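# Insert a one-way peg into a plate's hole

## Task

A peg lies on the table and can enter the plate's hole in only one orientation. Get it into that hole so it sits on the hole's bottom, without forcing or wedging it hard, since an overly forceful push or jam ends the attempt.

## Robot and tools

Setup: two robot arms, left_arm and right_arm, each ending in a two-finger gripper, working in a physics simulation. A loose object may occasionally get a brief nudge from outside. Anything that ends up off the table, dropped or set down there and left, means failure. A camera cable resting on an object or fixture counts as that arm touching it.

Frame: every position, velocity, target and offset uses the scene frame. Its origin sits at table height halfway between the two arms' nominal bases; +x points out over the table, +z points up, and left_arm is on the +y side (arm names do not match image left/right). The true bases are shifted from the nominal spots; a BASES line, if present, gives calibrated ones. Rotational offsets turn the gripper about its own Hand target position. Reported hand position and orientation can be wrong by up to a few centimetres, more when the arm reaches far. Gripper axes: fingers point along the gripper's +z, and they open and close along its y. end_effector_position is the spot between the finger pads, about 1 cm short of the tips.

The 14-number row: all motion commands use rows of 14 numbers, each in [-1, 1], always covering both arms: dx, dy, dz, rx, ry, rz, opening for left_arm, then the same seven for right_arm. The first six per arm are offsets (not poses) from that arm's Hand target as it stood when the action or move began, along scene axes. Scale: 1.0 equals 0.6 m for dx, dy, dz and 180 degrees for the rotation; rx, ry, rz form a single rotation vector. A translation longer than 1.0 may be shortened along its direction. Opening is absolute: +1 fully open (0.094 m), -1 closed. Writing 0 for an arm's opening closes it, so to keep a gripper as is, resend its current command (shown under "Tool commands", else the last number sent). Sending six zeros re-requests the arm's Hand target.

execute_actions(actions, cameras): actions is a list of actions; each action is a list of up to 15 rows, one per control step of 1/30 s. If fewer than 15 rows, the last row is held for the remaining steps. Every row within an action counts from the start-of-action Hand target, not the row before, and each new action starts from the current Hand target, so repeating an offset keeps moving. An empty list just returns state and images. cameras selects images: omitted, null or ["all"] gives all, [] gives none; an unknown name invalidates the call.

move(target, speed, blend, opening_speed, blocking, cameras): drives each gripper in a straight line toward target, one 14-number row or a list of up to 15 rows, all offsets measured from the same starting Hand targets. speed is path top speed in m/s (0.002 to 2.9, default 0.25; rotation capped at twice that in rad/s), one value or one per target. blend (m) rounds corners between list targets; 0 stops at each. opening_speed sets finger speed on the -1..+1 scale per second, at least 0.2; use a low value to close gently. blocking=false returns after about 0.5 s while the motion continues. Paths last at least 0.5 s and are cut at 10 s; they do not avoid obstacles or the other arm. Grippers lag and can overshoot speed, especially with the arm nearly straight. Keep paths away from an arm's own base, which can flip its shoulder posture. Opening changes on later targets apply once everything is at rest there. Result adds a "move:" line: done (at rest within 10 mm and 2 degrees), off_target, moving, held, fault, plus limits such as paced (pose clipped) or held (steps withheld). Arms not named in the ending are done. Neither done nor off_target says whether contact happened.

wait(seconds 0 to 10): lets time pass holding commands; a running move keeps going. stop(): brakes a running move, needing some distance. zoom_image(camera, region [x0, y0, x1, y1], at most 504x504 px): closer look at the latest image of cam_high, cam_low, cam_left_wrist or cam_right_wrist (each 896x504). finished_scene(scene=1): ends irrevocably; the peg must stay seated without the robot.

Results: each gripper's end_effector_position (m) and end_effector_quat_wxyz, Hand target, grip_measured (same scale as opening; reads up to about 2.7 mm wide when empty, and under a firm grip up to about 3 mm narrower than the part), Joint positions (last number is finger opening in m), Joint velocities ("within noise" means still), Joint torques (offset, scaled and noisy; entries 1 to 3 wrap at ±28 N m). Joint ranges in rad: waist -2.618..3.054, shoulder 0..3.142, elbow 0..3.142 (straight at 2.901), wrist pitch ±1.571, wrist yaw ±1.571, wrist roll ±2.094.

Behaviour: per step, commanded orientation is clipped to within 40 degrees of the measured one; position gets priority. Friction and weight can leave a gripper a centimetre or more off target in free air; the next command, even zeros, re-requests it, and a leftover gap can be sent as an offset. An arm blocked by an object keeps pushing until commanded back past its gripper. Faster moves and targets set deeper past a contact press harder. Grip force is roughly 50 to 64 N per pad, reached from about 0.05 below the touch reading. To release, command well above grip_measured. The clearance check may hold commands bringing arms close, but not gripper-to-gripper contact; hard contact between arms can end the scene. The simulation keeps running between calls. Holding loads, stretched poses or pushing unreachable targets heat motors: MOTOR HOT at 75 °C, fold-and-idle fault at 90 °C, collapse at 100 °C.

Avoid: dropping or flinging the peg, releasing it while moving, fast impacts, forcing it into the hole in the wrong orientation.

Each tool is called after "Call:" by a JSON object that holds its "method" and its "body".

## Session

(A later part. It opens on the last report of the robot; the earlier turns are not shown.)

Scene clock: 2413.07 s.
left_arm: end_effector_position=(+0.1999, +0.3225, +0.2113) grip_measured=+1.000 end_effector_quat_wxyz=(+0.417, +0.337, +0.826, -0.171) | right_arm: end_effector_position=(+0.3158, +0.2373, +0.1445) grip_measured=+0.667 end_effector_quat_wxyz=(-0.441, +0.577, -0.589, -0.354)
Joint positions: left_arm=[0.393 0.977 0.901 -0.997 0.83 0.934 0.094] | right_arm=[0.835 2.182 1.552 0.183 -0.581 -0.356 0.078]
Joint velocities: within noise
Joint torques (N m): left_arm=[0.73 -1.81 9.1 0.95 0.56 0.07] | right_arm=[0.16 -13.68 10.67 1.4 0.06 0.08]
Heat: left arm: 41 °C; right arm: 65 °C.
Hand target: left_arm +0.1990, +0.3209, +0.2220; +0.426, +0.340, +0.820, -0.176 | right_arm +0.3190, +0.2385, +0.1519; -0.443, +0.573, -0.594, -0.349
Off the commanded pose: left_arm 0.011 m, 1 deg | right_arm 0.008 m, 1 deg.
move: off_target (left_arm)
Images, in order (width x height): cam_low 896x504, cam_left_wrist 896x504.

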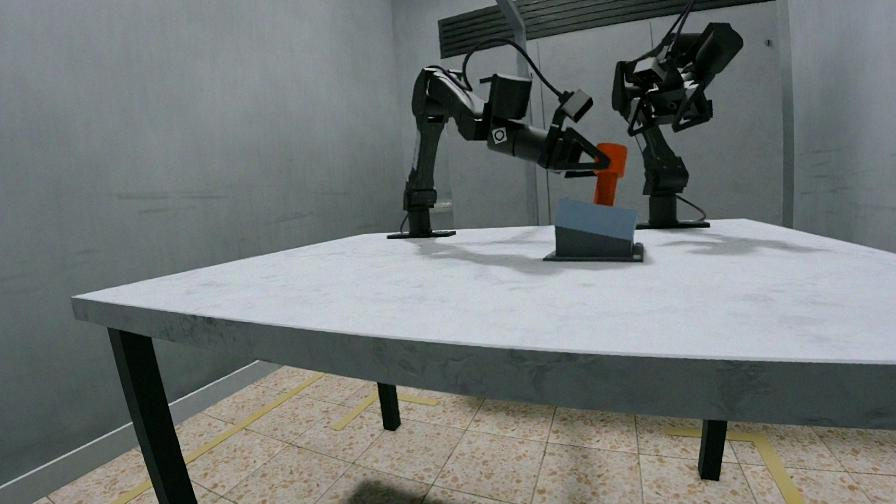

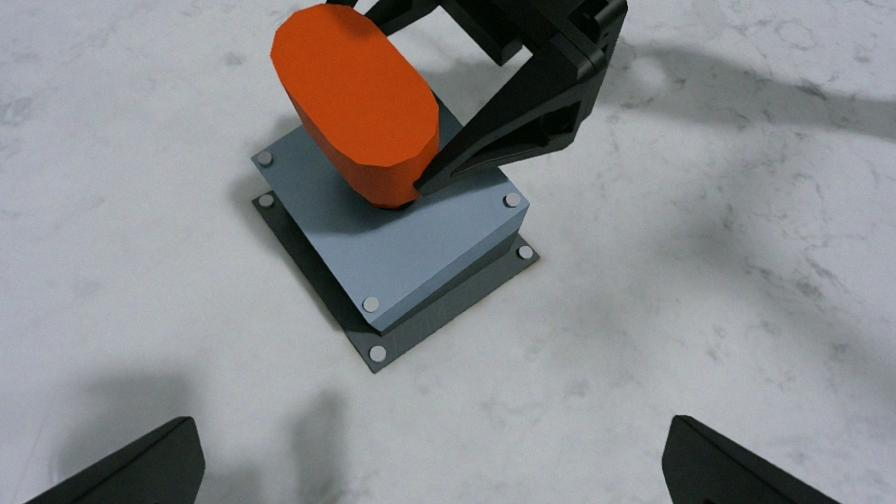

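Call:
{"method": "move", "body": {"target": [[0, 0, 0, 0, 0, 0, 1.0, -0.0008, 0.0192, 0.0302, 0, 0, 0, 0.4], [0, 0, 0, 0, 0, 0, 1.0, 0.0002, 0.0003, -0.0022, 0, 0, 0, 0.4]], "speed": 0.06, "cameras": ["cam_low", "cam_left_wrist"]}}

Call:
{"method": "zoom_image", "body": {"camera": "cam_left_wrist", "region": [345, 165, 435, 225]}}

Call:
{"method": "zoom_image", "body": {"camera": "cam_low", "region": [545, 130, 655, 240]}}

Scene clock: 2443.43 s.
left_arm: end_effector_position=(+0.1999, +0.3225, +0.2113) grip_measured=+1.000 end_effector_quat_wxyz=(+0.417, +0.337, +0.826, -0.171) | right_arm: end_effector_position=(+0.3174, +0.2389, +0.1452) grip_measured=+0.667 end_effector_quat_wxyz=(-0.433, +0.574, -0.603, -0.344)
Joint positions: left_arm=[0.393 0.977 0.901 -0.997 0.83 0.934 0.094] | right_arm=[0.843 2.182 1.583 0.127 -0.55 -0.349 0.078]
Joint velocities: within noise
Joint torques (N m): left_arm=[0.73 -1.81 9.1 0.94 0.57 0.08] | right_arm=[-0.46 -13.49 7.95 2.03 -0.31 0]
Heat: left arm: 41 °C; right arm: 65 °C.
Hand target: left_arm +0.1990, +0.3209, +0.2220; +0.426, +0.340, +0.820, -0.176 | right_arm +0.3191, +0.2387, +0.1506; -0.443, +0.573, -0.594, -0.349
Off the commanded pose: left_arm 0.011 m, 1 deg | right_arm 0.006 m, 2 deg.
move: off_target (left_arm)
Images, in order (width x height): cam_low 896x504, cam_left_wrist 896x504.

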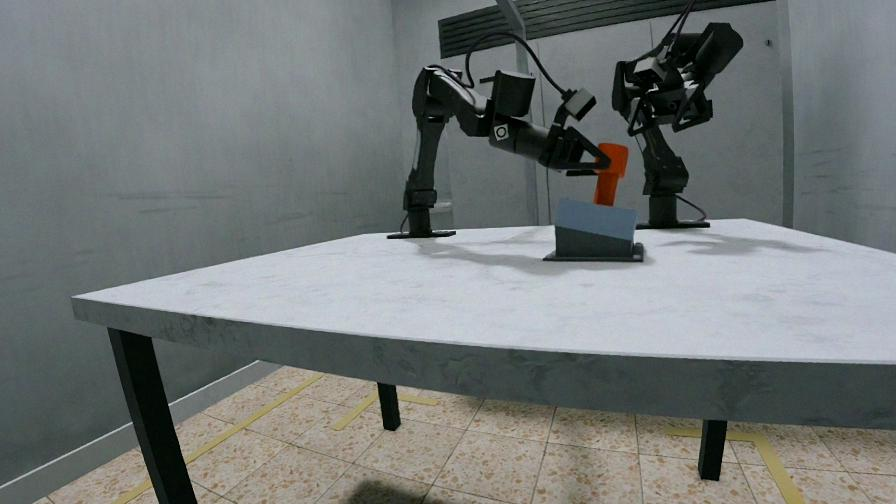

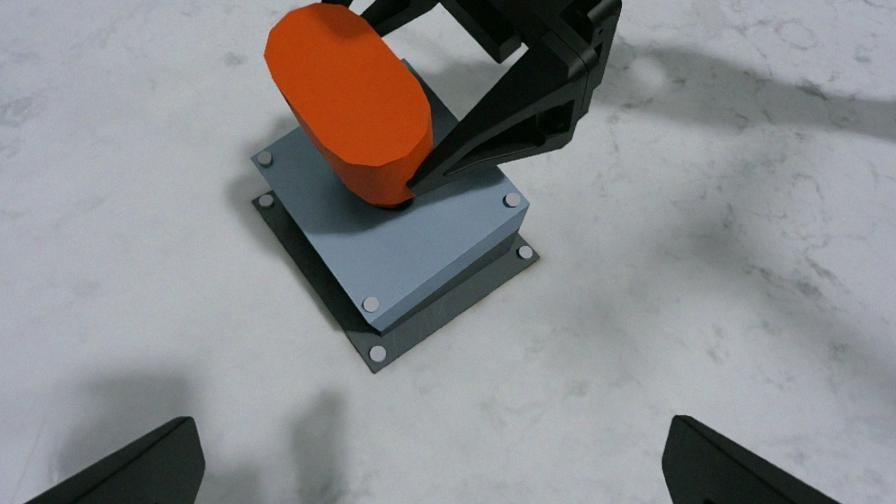

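Scaled by 5.600 from the camera's 896x504 image, which has a finer 1280x720 frame.

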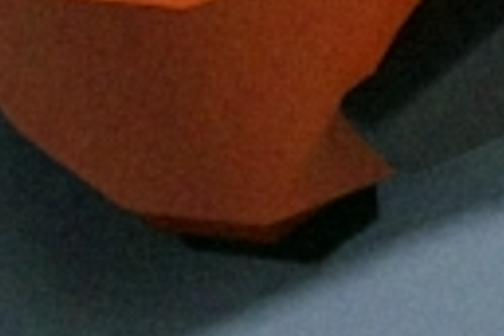

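Scaled by 4.582 from the camera's 896x504 image, which has a finer 1280x720 frame.

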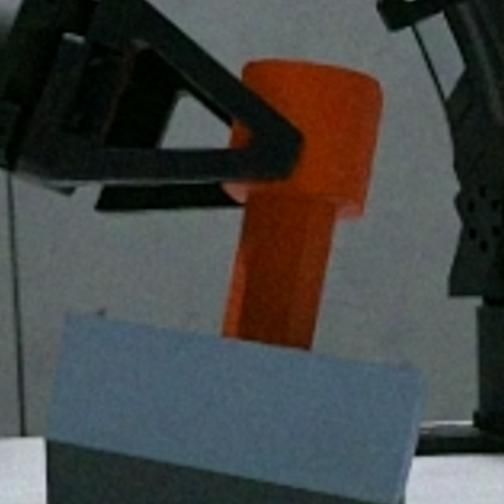

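Call:
{"method": "move", "body": {"target": [[0, 0, 0, 0, 0, 0, 1.0, 0.005, 0.0267, 0.0667, 0, 0, 0, 0.4], [0, 0, 0, 0, 0, 0, 1.0, 0, -0.0013, 0.0017, 0, 0, 0, 0.4]], "speed": 0.07, "cameras": ["cam_low", "cam_left_wrist"]}}

Call:
{"method": "zoom_image", "body": {"camera": "cam_left_wrist", "region": [345, 165, 435, 225]}}

Call:
{"method": "zoom_image", "body": {"camera": "cam_low", "region": [545, 130, 655, 240]}}

Scene clock: 2473.67 s.
left_arm: end_effector_position=(+0.1999, +0.3225, +0.2114) grip_measured=+1.000 end_effector_quat_wxyz=(+0.418, +0.337, +0.826, -0.171) | right_arm: end_effector_position=(+0.3166, +0.2391, +0.1450) grip_measured=+0.667 end_effector_quat_wxyz=(-0.432, +0.575, -0.603, -0.345)
Joint positions: left_arm=[0.393 0.977 0.901 -0.997 0.83 0.934 0.094] | right_arm=[0.844 2.182 1.582 0.127 -0.551 -0.349 0.078]
Joint velocities: within noise
Joint torques (N m): left_arm=[0.73 -1.83 9.1 0.95 0.57 0.08] | right_arm=[-0.61 -13.78 7.88 1.98 -0.3 -0.01]
Heat: left arm: 41 °C; right arm: 65 °C.
Hand target: left_arm +0.1990, +0.3209, +0.2221; +0.426, +0.340, +0.819, -0.176 | right_arm +0.3191, +0.2379, +0.1516; -0.443, +0.573, -0.594, -0.349
Off the commanded pose: left_arm 0.011 m, 1 deg | right_arm 0.007 m, 2 deg.
move: off_target (left_arm)
Images, in order (width x height): cam_low 896x504, cam_left_wrist 896x504.

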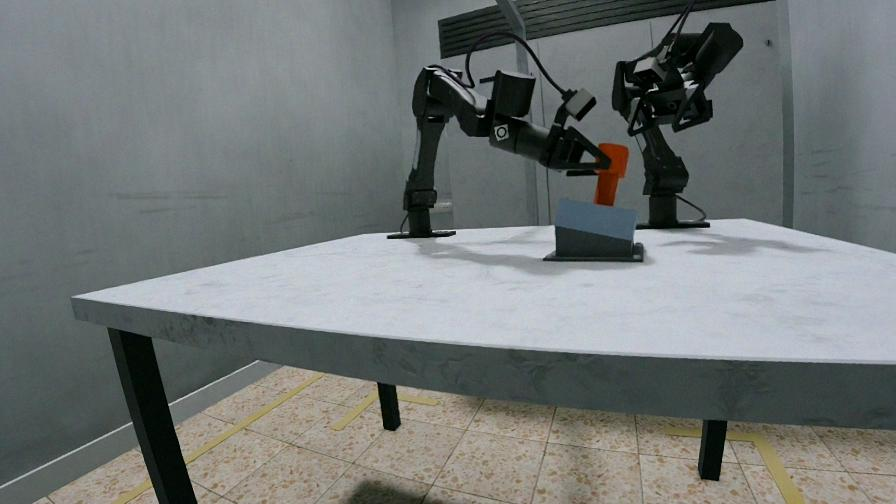

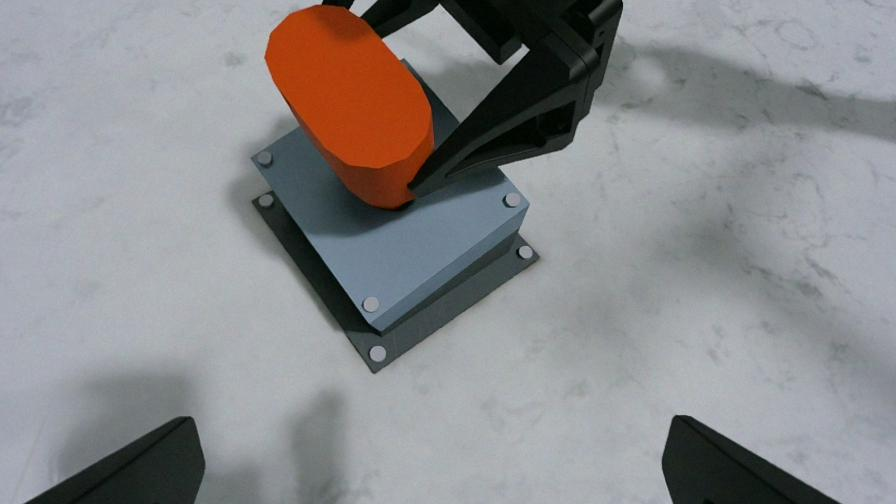

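Scaled by 5.600 from the camera's 896x504 image, which has a finer 1280x720 frame.

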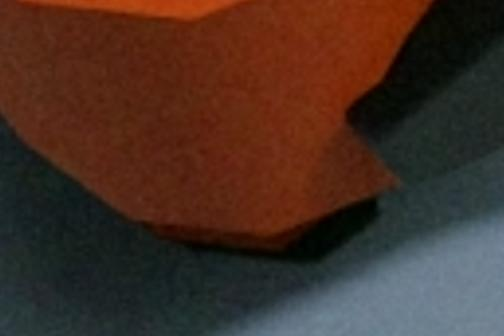

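Scaled by 4.582 from the camera's 896x504 image, which has a finer 1280x720 frame.

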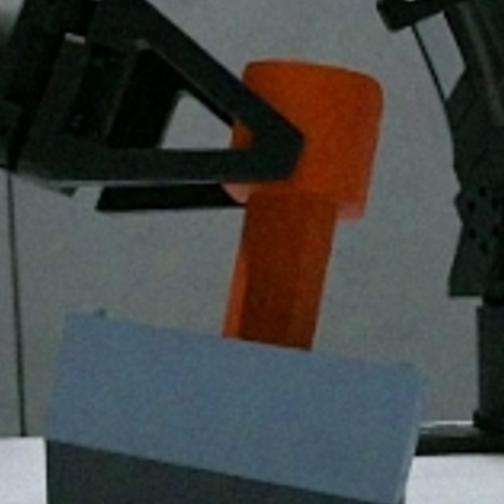

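Call:
{"method": "move", "body": {"target": [0, 0, 0, 0, 0, 0, 1.0, 0.0, 0.005, 0.0417, 0, 0, 0, 0.4], "speed": 0.07, "cameras": ["cam_low", "cam_left_wrist"]}}

Call:
{"method": "zoom_image", "body": {"camera": "cam_left_wrist", "region": [325, 145, 435, 225]}}

Call:
{"method": "zoom_image", "body": {"camera": "cam_low", "region": [545, 110, 655, 240]}}

Scene clock: 2488.13 s.
left_arm: end_effector_position=(+0.1999, +0.3225, +0.2114) grip_measured=+1.000 end_effector_quat_wxyz=(+0.418, +0.337, +0.826, -0.171) | right_arm: end_effector_position=(+0.3162, +0.2386, +0.1456) grip_measured=+0.667 end_effector_quat_wxyz=(-0.421, +0.576, -0.610, -0.345)
Joint positions: left_arm=[0.393 0.977 0.901 -0.997 0.83 0.934 0.094] | right_arm=[0.844 2.182 1.607 0.075 -0.551 -0.349 0.078]
Joint velocities: within noise
Joint torques (N m): left_arm=[0.73 -1.83 9.1 0.95 0.57 0.08] | right_arm=[-0.25 -16.13 11.58 1.58 -0.25 0.01]
Heat: left arm: 41 °C; right arm: 66 °C.
Hand target: left_arm +0.1990, +0.3209, +0.2221; +0.427, +0.340, +0.819, -0.176 | right_arm +0.3192, +0.2409, +0.1767; -0.443, +0.573, -0.594, -0.349
Off the commanded pose: left_arm 0.011 m, 1 deg | right_arm 0.031 m, 3 deg.
move: off_target (left_arm, right_arm)
Images, in order (width x height): cam_low 896x504, cam_left_wrist 896x504.

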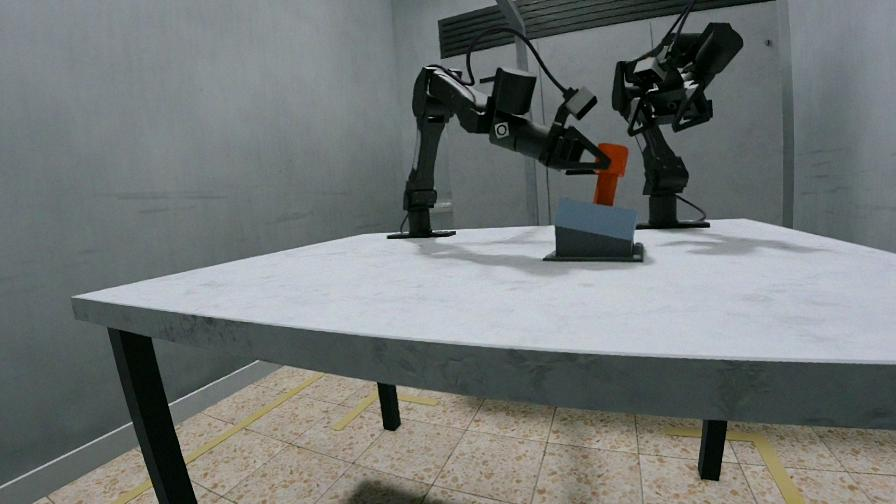

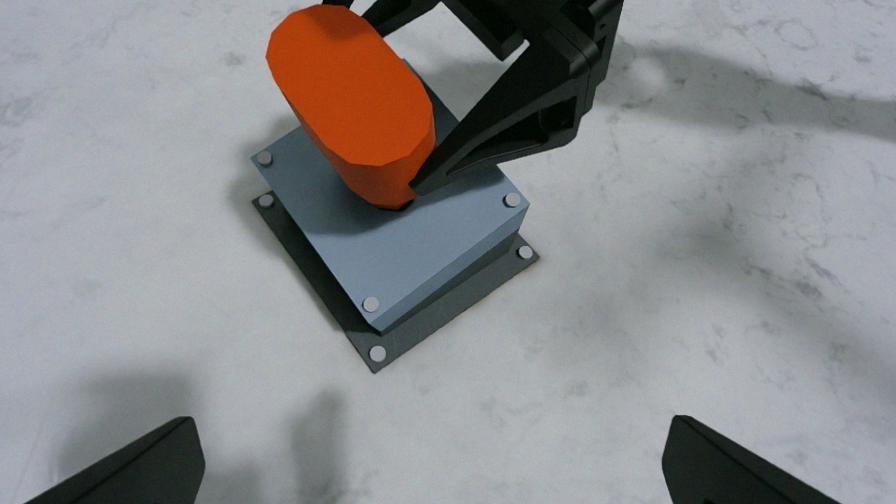

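Scaled by 4.582 from the camera's 896x504 image, which has a finer 1280x720 frame.

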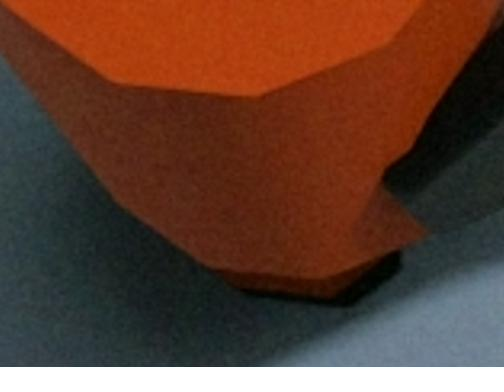

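Scaled by 3.877 from the camera's 896x504 image, which has a finer 1280x720 frame.

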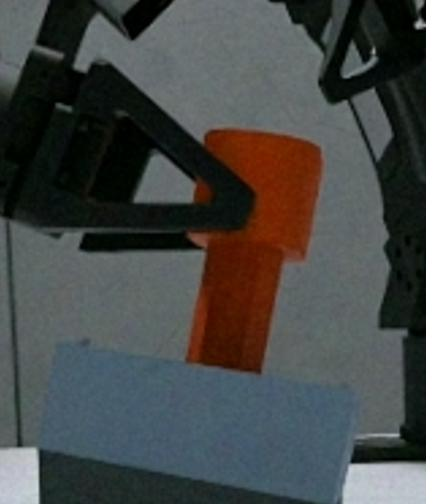

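Call:
{"method": "move", "body": {"target": [0, 0, 0, 0, 0, 0, 1.0, 0.0, 0.0, 0.05, 0, 0, 0, 0.4], "speed": 0.1, "cameras": ["cam_low", "cam_left_wrist"]}}

Scene clock: 2514.20 s.
left_arm: end_effector_position=(+0.1999, +0.3224, +0.2113) grip_measured=+1.000 end_effector_quat_wxyz=(+0.417, +0.337, +0.826, -0.171) | right_arm: end_effector_position=(+0.3153, +0.2377, +0.1514) grip_measured=+0.667 end_effector_quat_wxyz=(-0.397, +0.578, -0.626, -0.343)
Joint positions: left_arm=[0.393 0.977 0.901 -0.997 0.83 0.934 0.094] | right_arm=[0.844 2.182 1.676 -0.051 -0.551 -0.349 0.078]
Joint velocities: within noise
Joint torques (N m): left_arm=[0.73 -1.83 9.13 0.94 0.57 0.08] | right_arm=[-0.24 -19.12 11.92 1.81 -0.27 0.01]
Heat: left arm: 41 °C; right arm: 72 °C.
Hand target: left_arm +0.1990, +0.3209, +0.2221; +0.426, +0.340, +0.819, -0.177 | right_arm +0.3192, +0.2409, +0.2067; -0.443, +0.573, -0.594, -0.349
Off the commanded pose: left_arm 0.011 m, 1 deg | right_arm 0.056 m, 6 deg.
move: off_target (left_arm, right_arm)
Images, in order (width x height): cam_low 896x504, cam_left_wrist 896x504.

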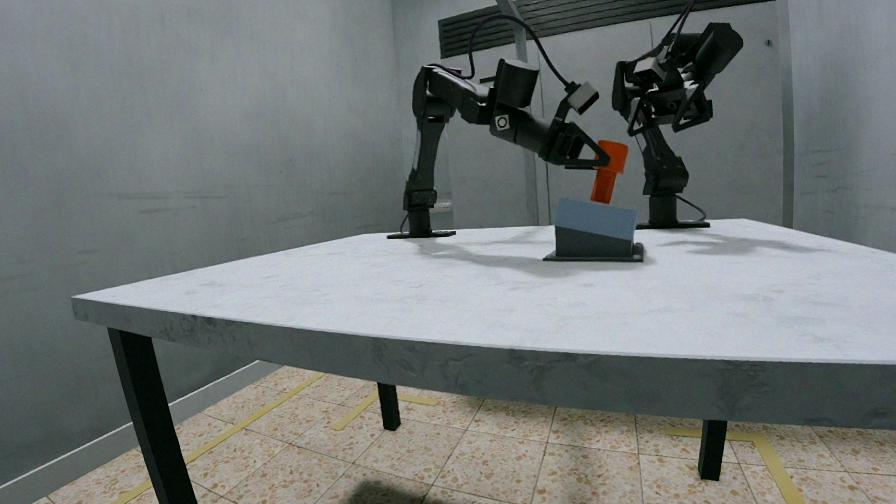

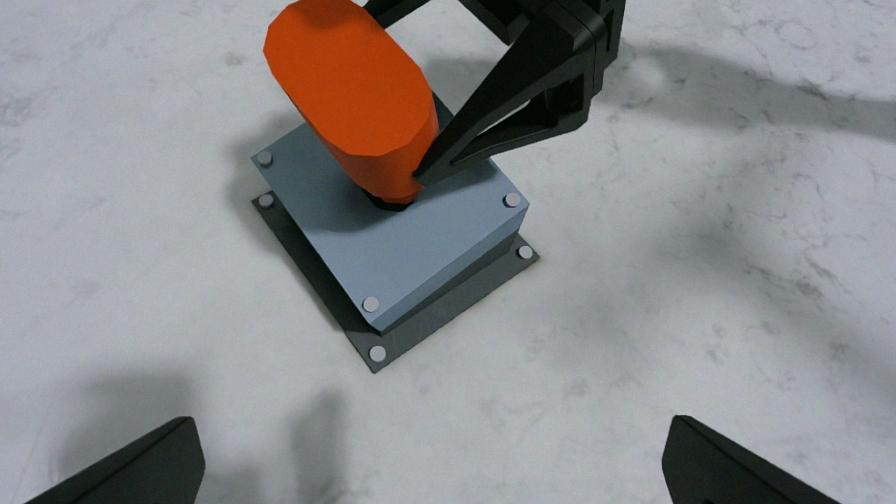

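Call:
{"method": "move", "body": {"target": [0, 0, 0, 0, 0, 0, 1.0, 0.0, -0.02, 0.06, 0, 0, 0, 0.4], "speed": 0.15, "cameras": ["cam_low", "cam_left_wrist"]}}

Scene clock: 2533.77 s.
left_arm: end_effector_position=(+0.1999, +0.3224, +0.2113) grip_measured=+1.000 end_effector_quat_wxyz=(+0.417, +0.337, +0.826, -0.171) | right_arm: end_effector_position=(+0.3190, +0.2286, +0.1941) grip_measured=+0.667 end_effector_quat_wxyz=(-0.403, +0.573, -0.628, -0.340)
Joint positions: left_arm=[0.393 0.977 0.901 -0.997 0.83 0.934 0.094] | right_arm=[0.829 2.122 1.749 -0.175 -0.551 -0.349 0.078]
Joint velocities: within noise
Joint torques (N m): left_arm=[0.73 -1.8 9.1 0.95 0.57 0.08] | right_arm=[-0.46 -17.94 11.69 1.83 -0.45 -0.09]
Heat: left arm: 41 °C; right arm: 80 °C. Fold the right arm in close to its base, or ease its load, before you think long.
Hand target: left_arm +0.1990, +0.3209, +0.2221; +0.426, +0.340, +0.819, -0.177 | right_arm +0.3192, +0.2289, +0.2427; +0.443, -0.573, +0.594, +0.349
Off the commanded pose: left_arm 0.011 m, 1 deg | right_arm 0.049 m, 6 deg.
MOTOR HOT: joint 2 (shoulder) of the right arm reports 80 °C; the controller's stop level is 90 °C. To cool a motor, set the load down, stop pushing, or move to a pose that needs little force.
move: off_target (left_arm, right_arm)
Images, in order (width x height): cam_low 896x504, cam_left_wrist 896x504.

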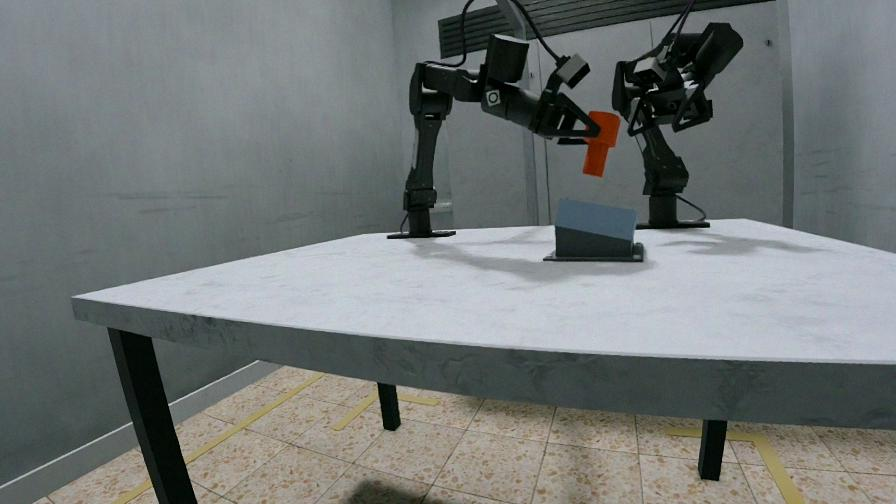

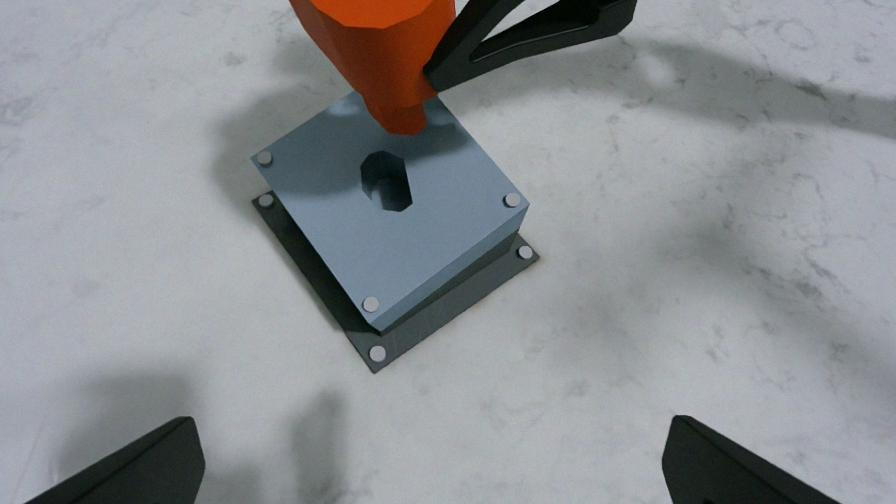

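Call:
{"method": "move", "body": {"target": [0, 0, 0, 0, 0, 0, 1.0, 0.0, -0.8, -0.07, 0, 0, -0.45, 0.4], "speed": 0.35, "cameras": ["cam_high", "cam_low"]}}

Scene clock: 2550.47 s.
left_arm: end_effector_position=(+0.1999, +0.3224, +0.2113) grip_measured=+1.000 end_effector_quat_wxyz=(+0.417, +0.337, +0.826, -0.171) | right_arm: end_effector_position=(+0.3183, -0.2502, +0.1853) grip_measured=+0.667 end_effector_quat_wxyz=(+0.539, -0.057, +0.840, -0.026)
Joint positions: left_arm=[0.393 0.977 0.901 -0.997 0.83 0.934 0.094] | right_arm=[0.108 0.951 0.533 -0.013 0.068 -0.085 0.078]
Joint velocities: within noise
Joint torques (N m): left_arm=[0.73 -1.84 9.11 0.95 0.57 0.08] | right_arm=[-0.29 -4.89 8.96 2.14 0.01 0.1]
Heat: left arm: 41 °C; right arm: 77 °C. Fold the right arm in close to its base, or ease its load, before you think long.
Hand target: left_arm +0.1990, +0.3209, +0.2221; +0.426, +0.340, +0.819, -0.176 | right_arm +0.3192, -0.2510, +0.2008; +0.564, -0.050, +0.824, -0.022
Off the commanded pose: left_arm 0.011 m, 1 deg | right_arm 0.015 m, 3 deg.
MOTOR HOT: still on. Joint 2 (shoulder) of the right arm reports 77 °C.
move: off_target (left_arm, right_arm)
Images, in order (width x height): cam_high 896x504, cam_low 896x504.

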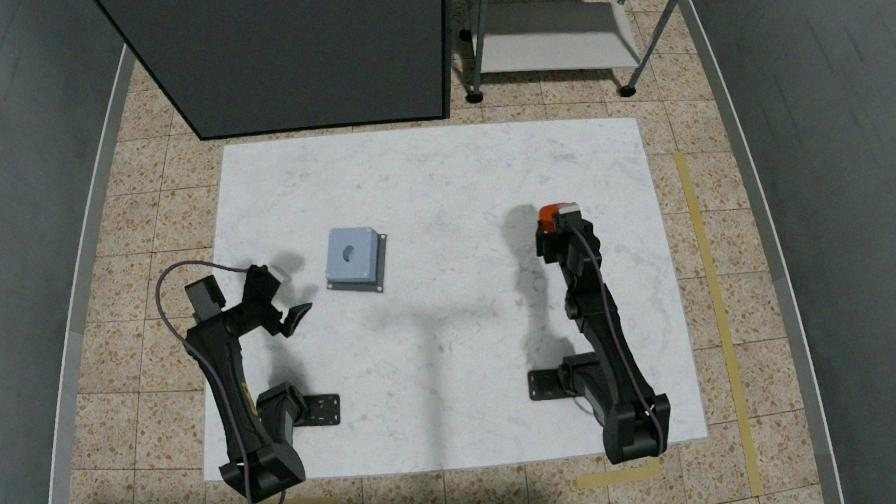

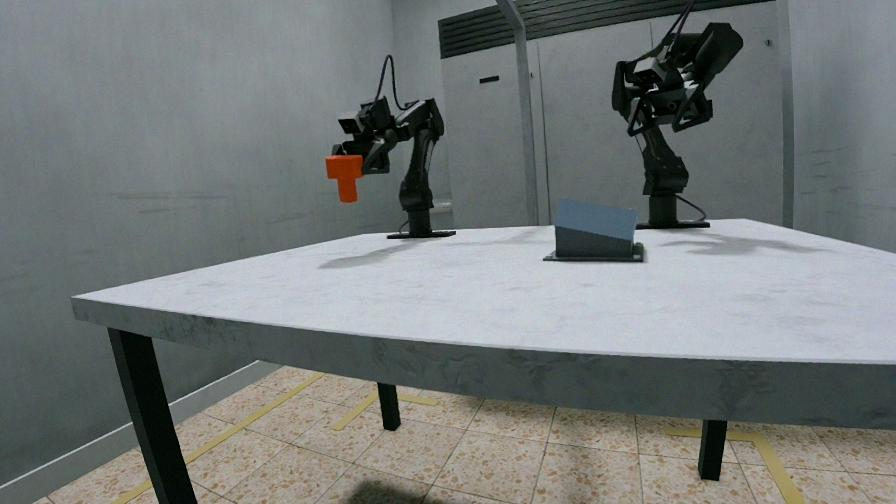

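Call:
{"method": "wait", "body": {"seconds": 10, "cameras": []}}

Scene clock: 2634.23 s.
left_arm: end_effector_position=(+0.1999, +0.3224, +0.2113) grip_measured=+1.000 end_effector_quat_wxyz=(+0.417, +0.337, +0.826, -0.171) | right_arm: end_effector_position=(+0.3183, -0.2502, +0.1853) grip_measured=+0.667 end_effector_quat_wxyz=(+0.539, -0.057, +0.840, -0.026)
Joint positions: left_arm=[0.393 0.977 0.901 -0.997 0.83 0.934 0.094] | right_arm=[0.108 0.951 0.533 -0.013 0.068 -0.085 0.078]
Joint velocities: within noise
Joint torques (N m): left_arm=[0.7 -1.81 9.09 0.96 0.57 0.08] | right_arm=[-0.29 -4.9 8.96 2.15 0.01 0.1]
Heat: left arm: 42 °C; right arm: 55 °C.
Hand target: left_arm +0.1990, +0.3209, +0.2221; +0.426, +0.340, +0.819, -0.176 | right_arm +0.3192, -0.2510, +0.2008; +0.564, -0.050, +0.824, -0.022
Tool commands: left_gripper/opening=+1.0 right_gripper/opening=+0.4
Off the commanded pose: left_arm 0.011 m, 1 deg | right_arm 0.015 m, 3 deg.
MOTOR HOT: cleared for the motors of the right arm.
wait: 10.00 s; at rest from the start
No camera images: "cameras" was empty.

Call:
{"method": "wait", "body": {"seconds": 5, "cameras": ["cam_right_wrist", "cam_left_wrist"]}}

Call:
{"method": "zoom_image", "body": {"camera": "cam_left_wrist", "region": [240, 40, 560, 400]}}

Scene clock: 2648.43 s.
left_arm: end_effector_position=(+0.1999, +0.3224, +0.2113) grip_measured=+1.000 end_effector_quat_wxyz=(+0.417, +0.337, +0.826, -0.171) | right_arm: end_effector_position=(+0.3183, -0.2502, +0.1853) grip_measured=+0.667 end_effector_quat_wxyz=(+0.539, -0.057, +0.840, -0.026)
Joint positions: left_arm=[0.393 0.977 0.901 -0.997 0.83 0.934 0.094] | right_arm=[0.108 0.951 0.533 -0.013 0.068 -0.085 0.078]
Joint velocities: within noise
Joint torques (N m): left_arm=[0.73 -1.8 9.11 0.95 0.57 0.09] | right_arm=[-0.29 -4.89 8.96 2.15 0.01 0.1]
Heat: left arm: 42 °C; right arm: 54 °C.
Hand target: left_arm +0.1990, +0.3209, +0.2221; +0.426, +0.340, +0.819, -0.176 | right_arm +0.3192, -0.2510, +0.2008; +0.564, -0.050, +0.824, -0.022
Tool commands: left_gripper/opening=+1.0 right_gripper/opening=+0.4
Off the commanded pose: left_arm 0.011 m, 1 deg | right_arm 0.015 m, 3 deg.
wait: 5.00 s; at rest from the start
Images, in order (width x height): cam_left_wrist 896x504, cam_right_wrist 896x504.

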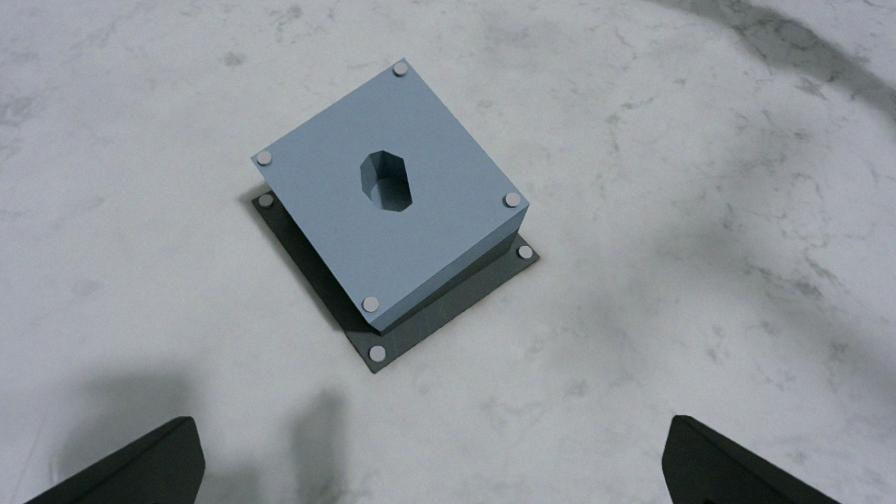

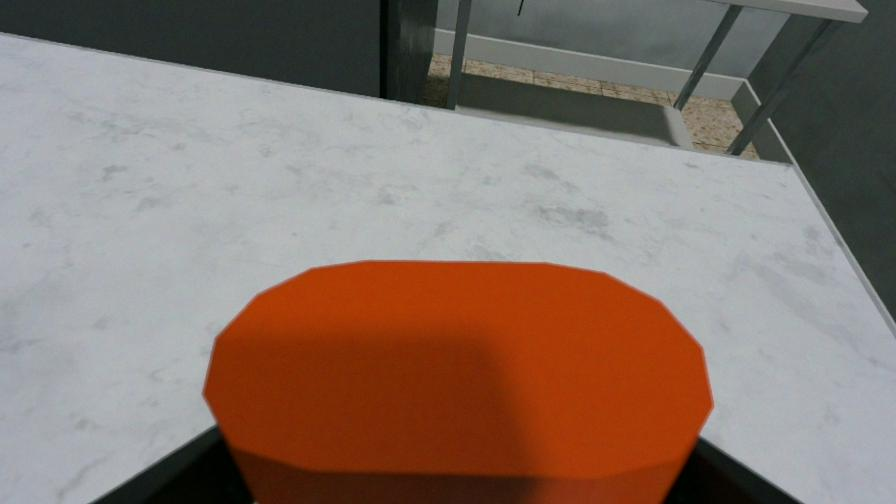

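Scaled by 1.400 from the camera's 896x504 image, which has a finer 1280x720 frame.

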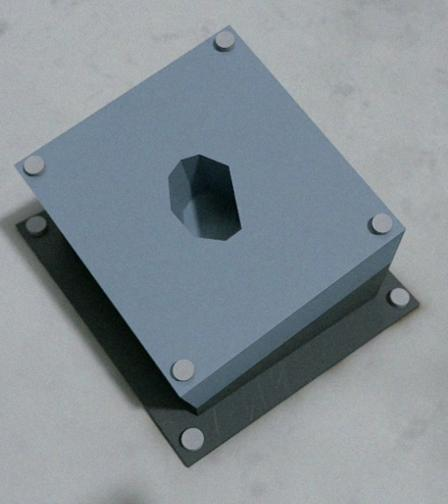

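Call:
{"method": "zoom_image", "body": {"camera": "cam_left_wrist", "region": [245, 45, 425, 225]}}

Call:
{"method": "zoom_image", "body": {"camera": "cam_left_wrist", "region": [355, 165, 535, 345]}}

Call:
{"method": "zoom_image", "body": {"camera": "cam_left_wrist", "region": [350, 140, 430, 220]}}

Scaled by 2.800 from the camera's 896x504 image, which has a finer 1280x720 frame.

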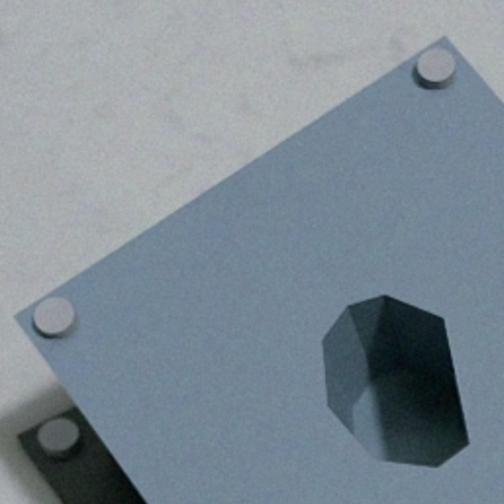

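Scaled by 2.800 from the camera's 896x504 image, which has a finer 1280x720 frame.

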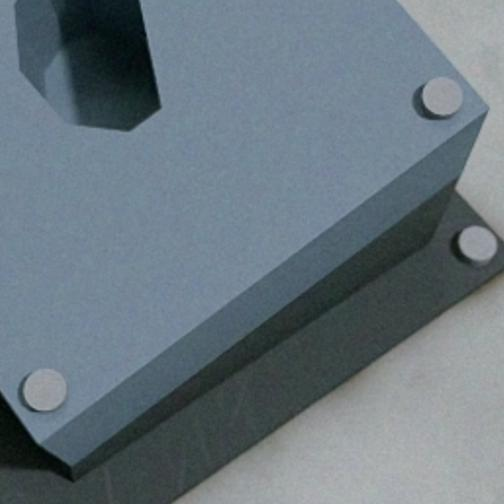

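Scaled by 6.300 from the camera's 896x504 image, which has a finer 1280x720 frame.

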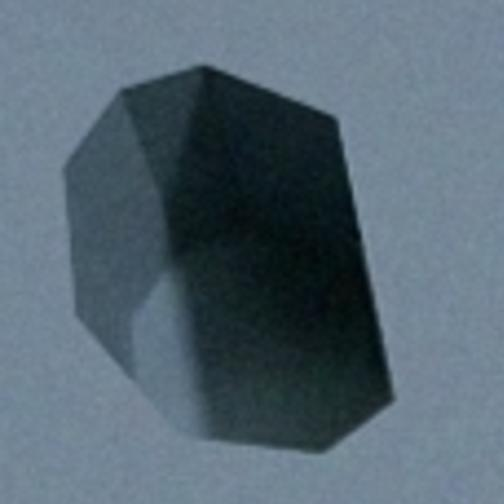

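Call:
{"method": "move", "body": {"target": [[0, 0, 0, 0, 0, 0, 1.0, 0.0, 0.81, 0.082, 0, 0, 0.45, 0.4], [0, 0, 0, 0, 0, 0, 1.0, -0.0025, 0.8325, -0.0407, 0, 0, 0.45, 0.4]], "speed": [0.35, 0.12], "cameras": ["cam_low", "cam_left_wrist"]}}

Call:
{"method": "zoom_image", "body": {"camera": "cam_left_wrist", "region": [300, 120, 440, 230]}}

Call:
{"method": "zoom_image", "body": {"camera": "cam_low", "region": [545, 100, 665, 240]}}

Scene clock: 2709.13 s.
left_arm: end_effector_position=(+0.1999, +0.3224, +0.2113) grip_measured=+1.000 end_effector_quat_wxyz=(+0.417, +0.337, +0.826, -0.171) | right_arm: end_effector_position=(+0.3181, +0.2402, +0.1753) grip_measured=+0.667 end_effector_quat_wxyz=(-0.430, +0.570, -0.611, -0.342)
Joint positions: left_arm=[0.393 0.977 0.901 -0.997 0.83 0.934 0.094] | right_arm=[0.847 2.148 1.662 0.01 -0.534 -0.336 0.078]
Joint velocities: within noise
Joint torques (N m): left_arm=[0.72 -1.83 9.11 0.95 0.57 0.08] | right_arm=[0.5 -11.4 9.28 2.23 -0.32 -0.05]
Heat: left arm: 42 °C; right arm: 52 °C.
Hand target: left_arm +0.1990, +0.3209, +0.2221; +0.426, +0.340, +0.819, -0.176 | right_arm +0.3176, +0.2485, +0.1763; -0.443, +0.573, -0.594, -0.349
Off the commanded pose: left_arm 0.011 m, 1 deg | right_arm 0.008 m, 3 deg.
move: off_target (left_arm, right_arm)
Images, in order (width x height): cam_low 896x504, cam_left_wrist 896x504.

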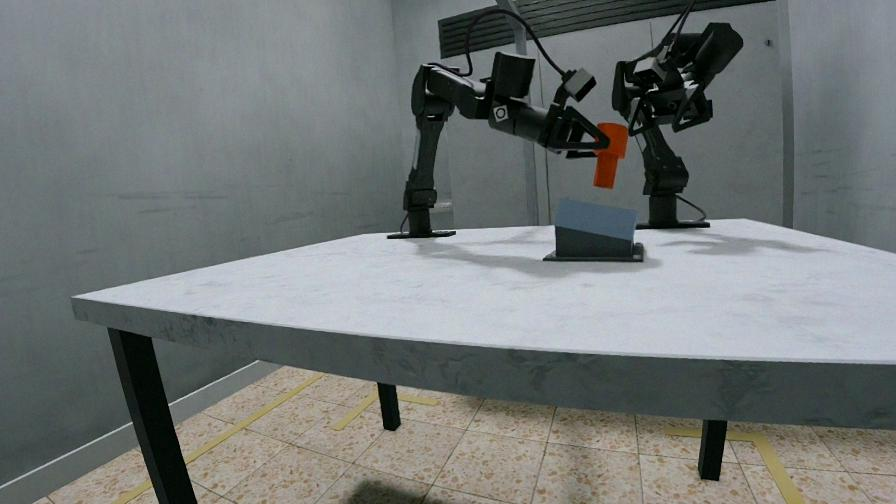

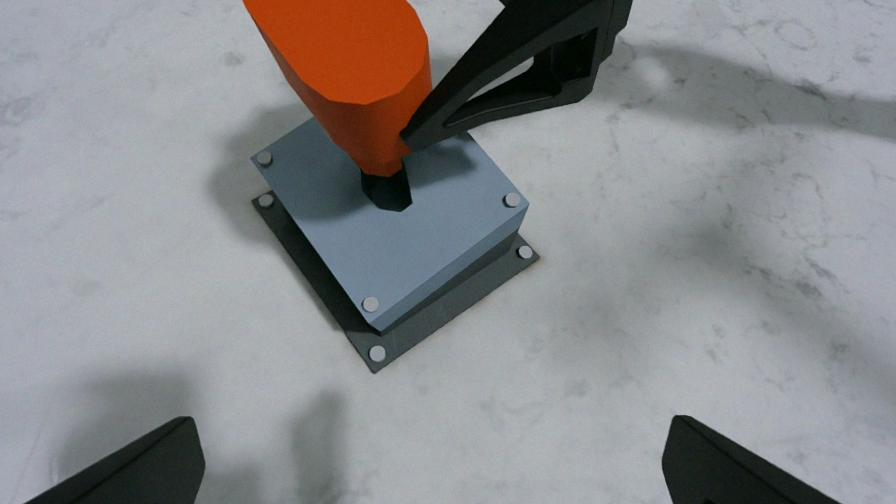

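Scaled by 3.600 from the camera's 896x504 image, which has a finer 1280x720 frame.

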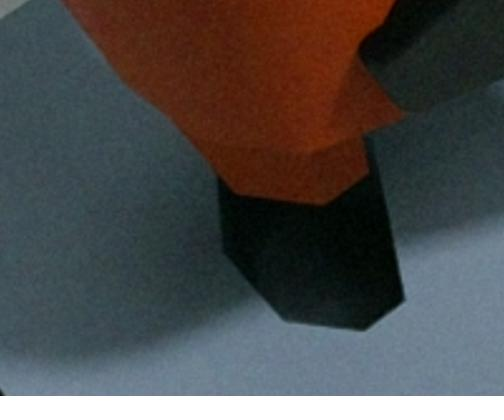

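Scaled by 3.600 from the camera's 896x504 image, which has a finer 1280x720 frame.

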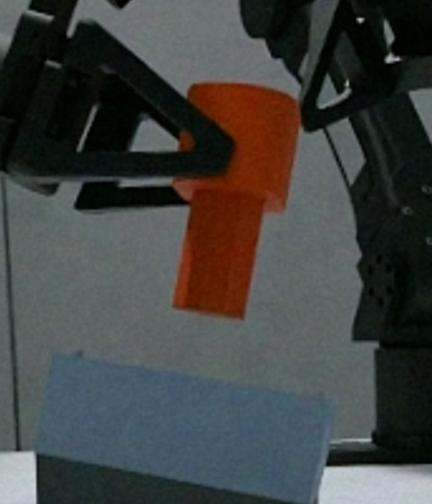

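Call:
{"method": "zoom_image", "body": {"camera": "cam_left_wrist", "region": [230, 0, 370, 190]}}

Call:
{"method": "zoom_image", "body": {"camera": "cam_left_wrist", "region": [340, 20, 440, 200]}}

Scaled by 2.653 from the camera's 896x504 image, which has a finer 1280x720 frame.

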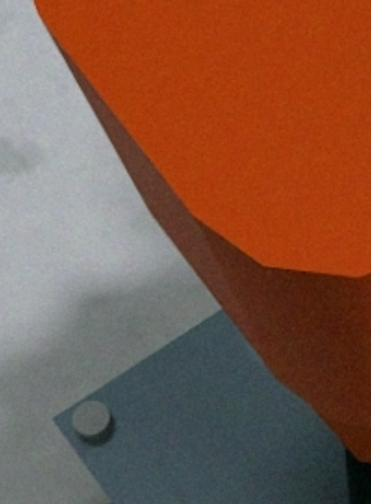

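Scaled by 2.800 from the camera's 896x504 image, which has a finer 1280x720 frame.

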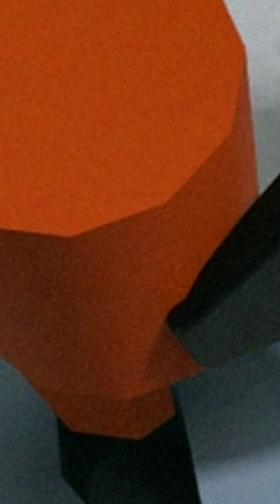

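Call:
{"method": "move", "body": {"target": [0, 0, 0, 0, 0, 0, 1.0, -0.005, -0.0008, -0.038, 0, 0, 0, 0.4], "speed": 0.06, "cameras": ["cam_low", "cam_left_wrist"]}}

Call:
{"method": "zoom_image", "body": {"camera": "cam_left_wrist", "region": [340, 160, 430, 220]}}

Call:
{"method": "zoom_image", "body": {"camera": "cam_low", "region": [545, 110, 665, 240]}}

Scene clock: 2870.73 s.
left_arm: end_effector_position=(+0.1999, +0.3224, +0.2113) grip_measured=+1.000 end_effector_quat_wxyz=(+0.417, +0.337, +0.826, -0.171) | right_arm: end_effector_position=(+0.3154, +0.2407, +0.1572) grip_measured=+0.667 end_effector_quat_wxyz=(-0.434, +0.570, -0.607, -0.343)
Joint positions: left_arm=[0.393 0.977 0.901 -0.997 0.83 0.934 0.094] | right_arm=[0.851 2.163 1.601 0.094 -0.534 -0.336 0.078]
Joint velocities: within noise
Joint torques (N m): left_arm=[0.72 -1.81 9.11 0.95 0.56 0.08] | right_arm=[0.5 -11 8.72 2.27 -0.28 -0.03]
Heat: left arm: 43 °C; right arm: 56 °C.
Hand target: left_arm +0.1990, +0.3209, +0.2221; +0.426, +0.340, +0.819, -0.176 | right_arm +0.3147, +0.2480, +0.1534; -0.443, +0.573, -0.594, -0.349
Off the commanded pose: left_arm 0.011 m, 1 deg | right_arm 0.008 m, 2 deg.
move: off_target (left_arm)
Images, in order (width x height): cam_low 896x504, cam_left_wrist 896x504.

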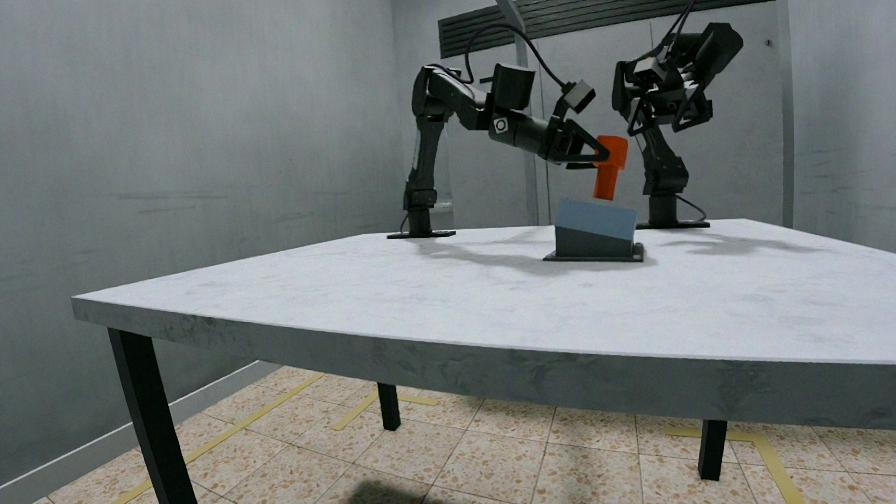

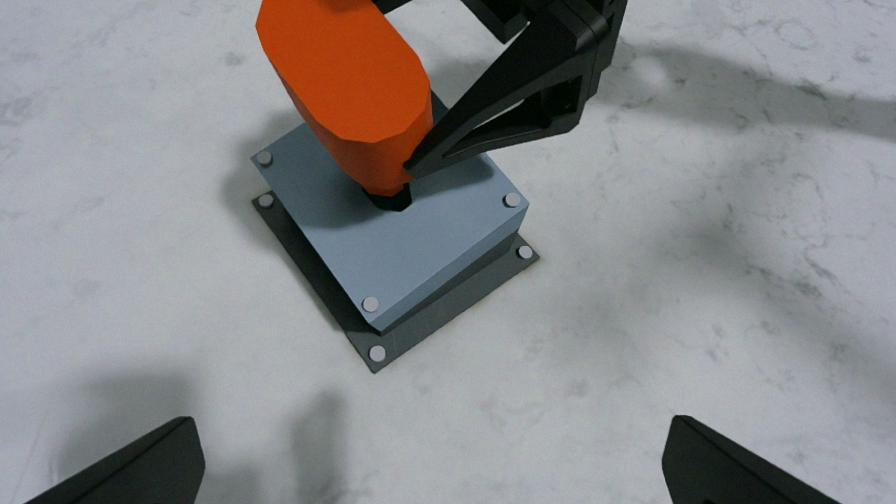

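Scaled by 5.600 from the camera's 896x504 image, which has a finer 1280x720 frame.

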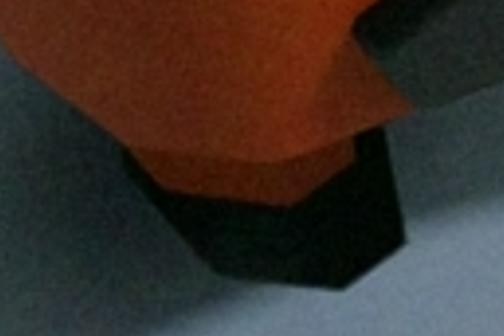

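Scaled by 3.877 from the camera's 896x504 image, which has a finer 1280x720 frame.

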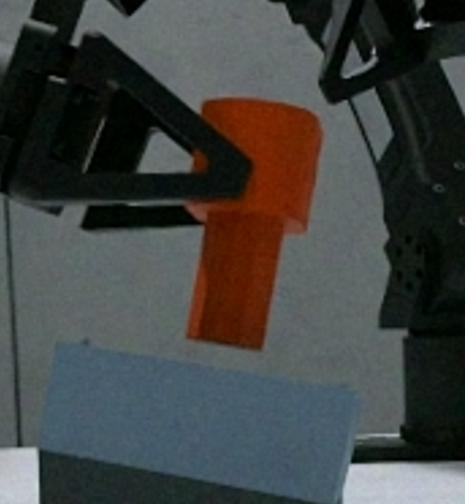

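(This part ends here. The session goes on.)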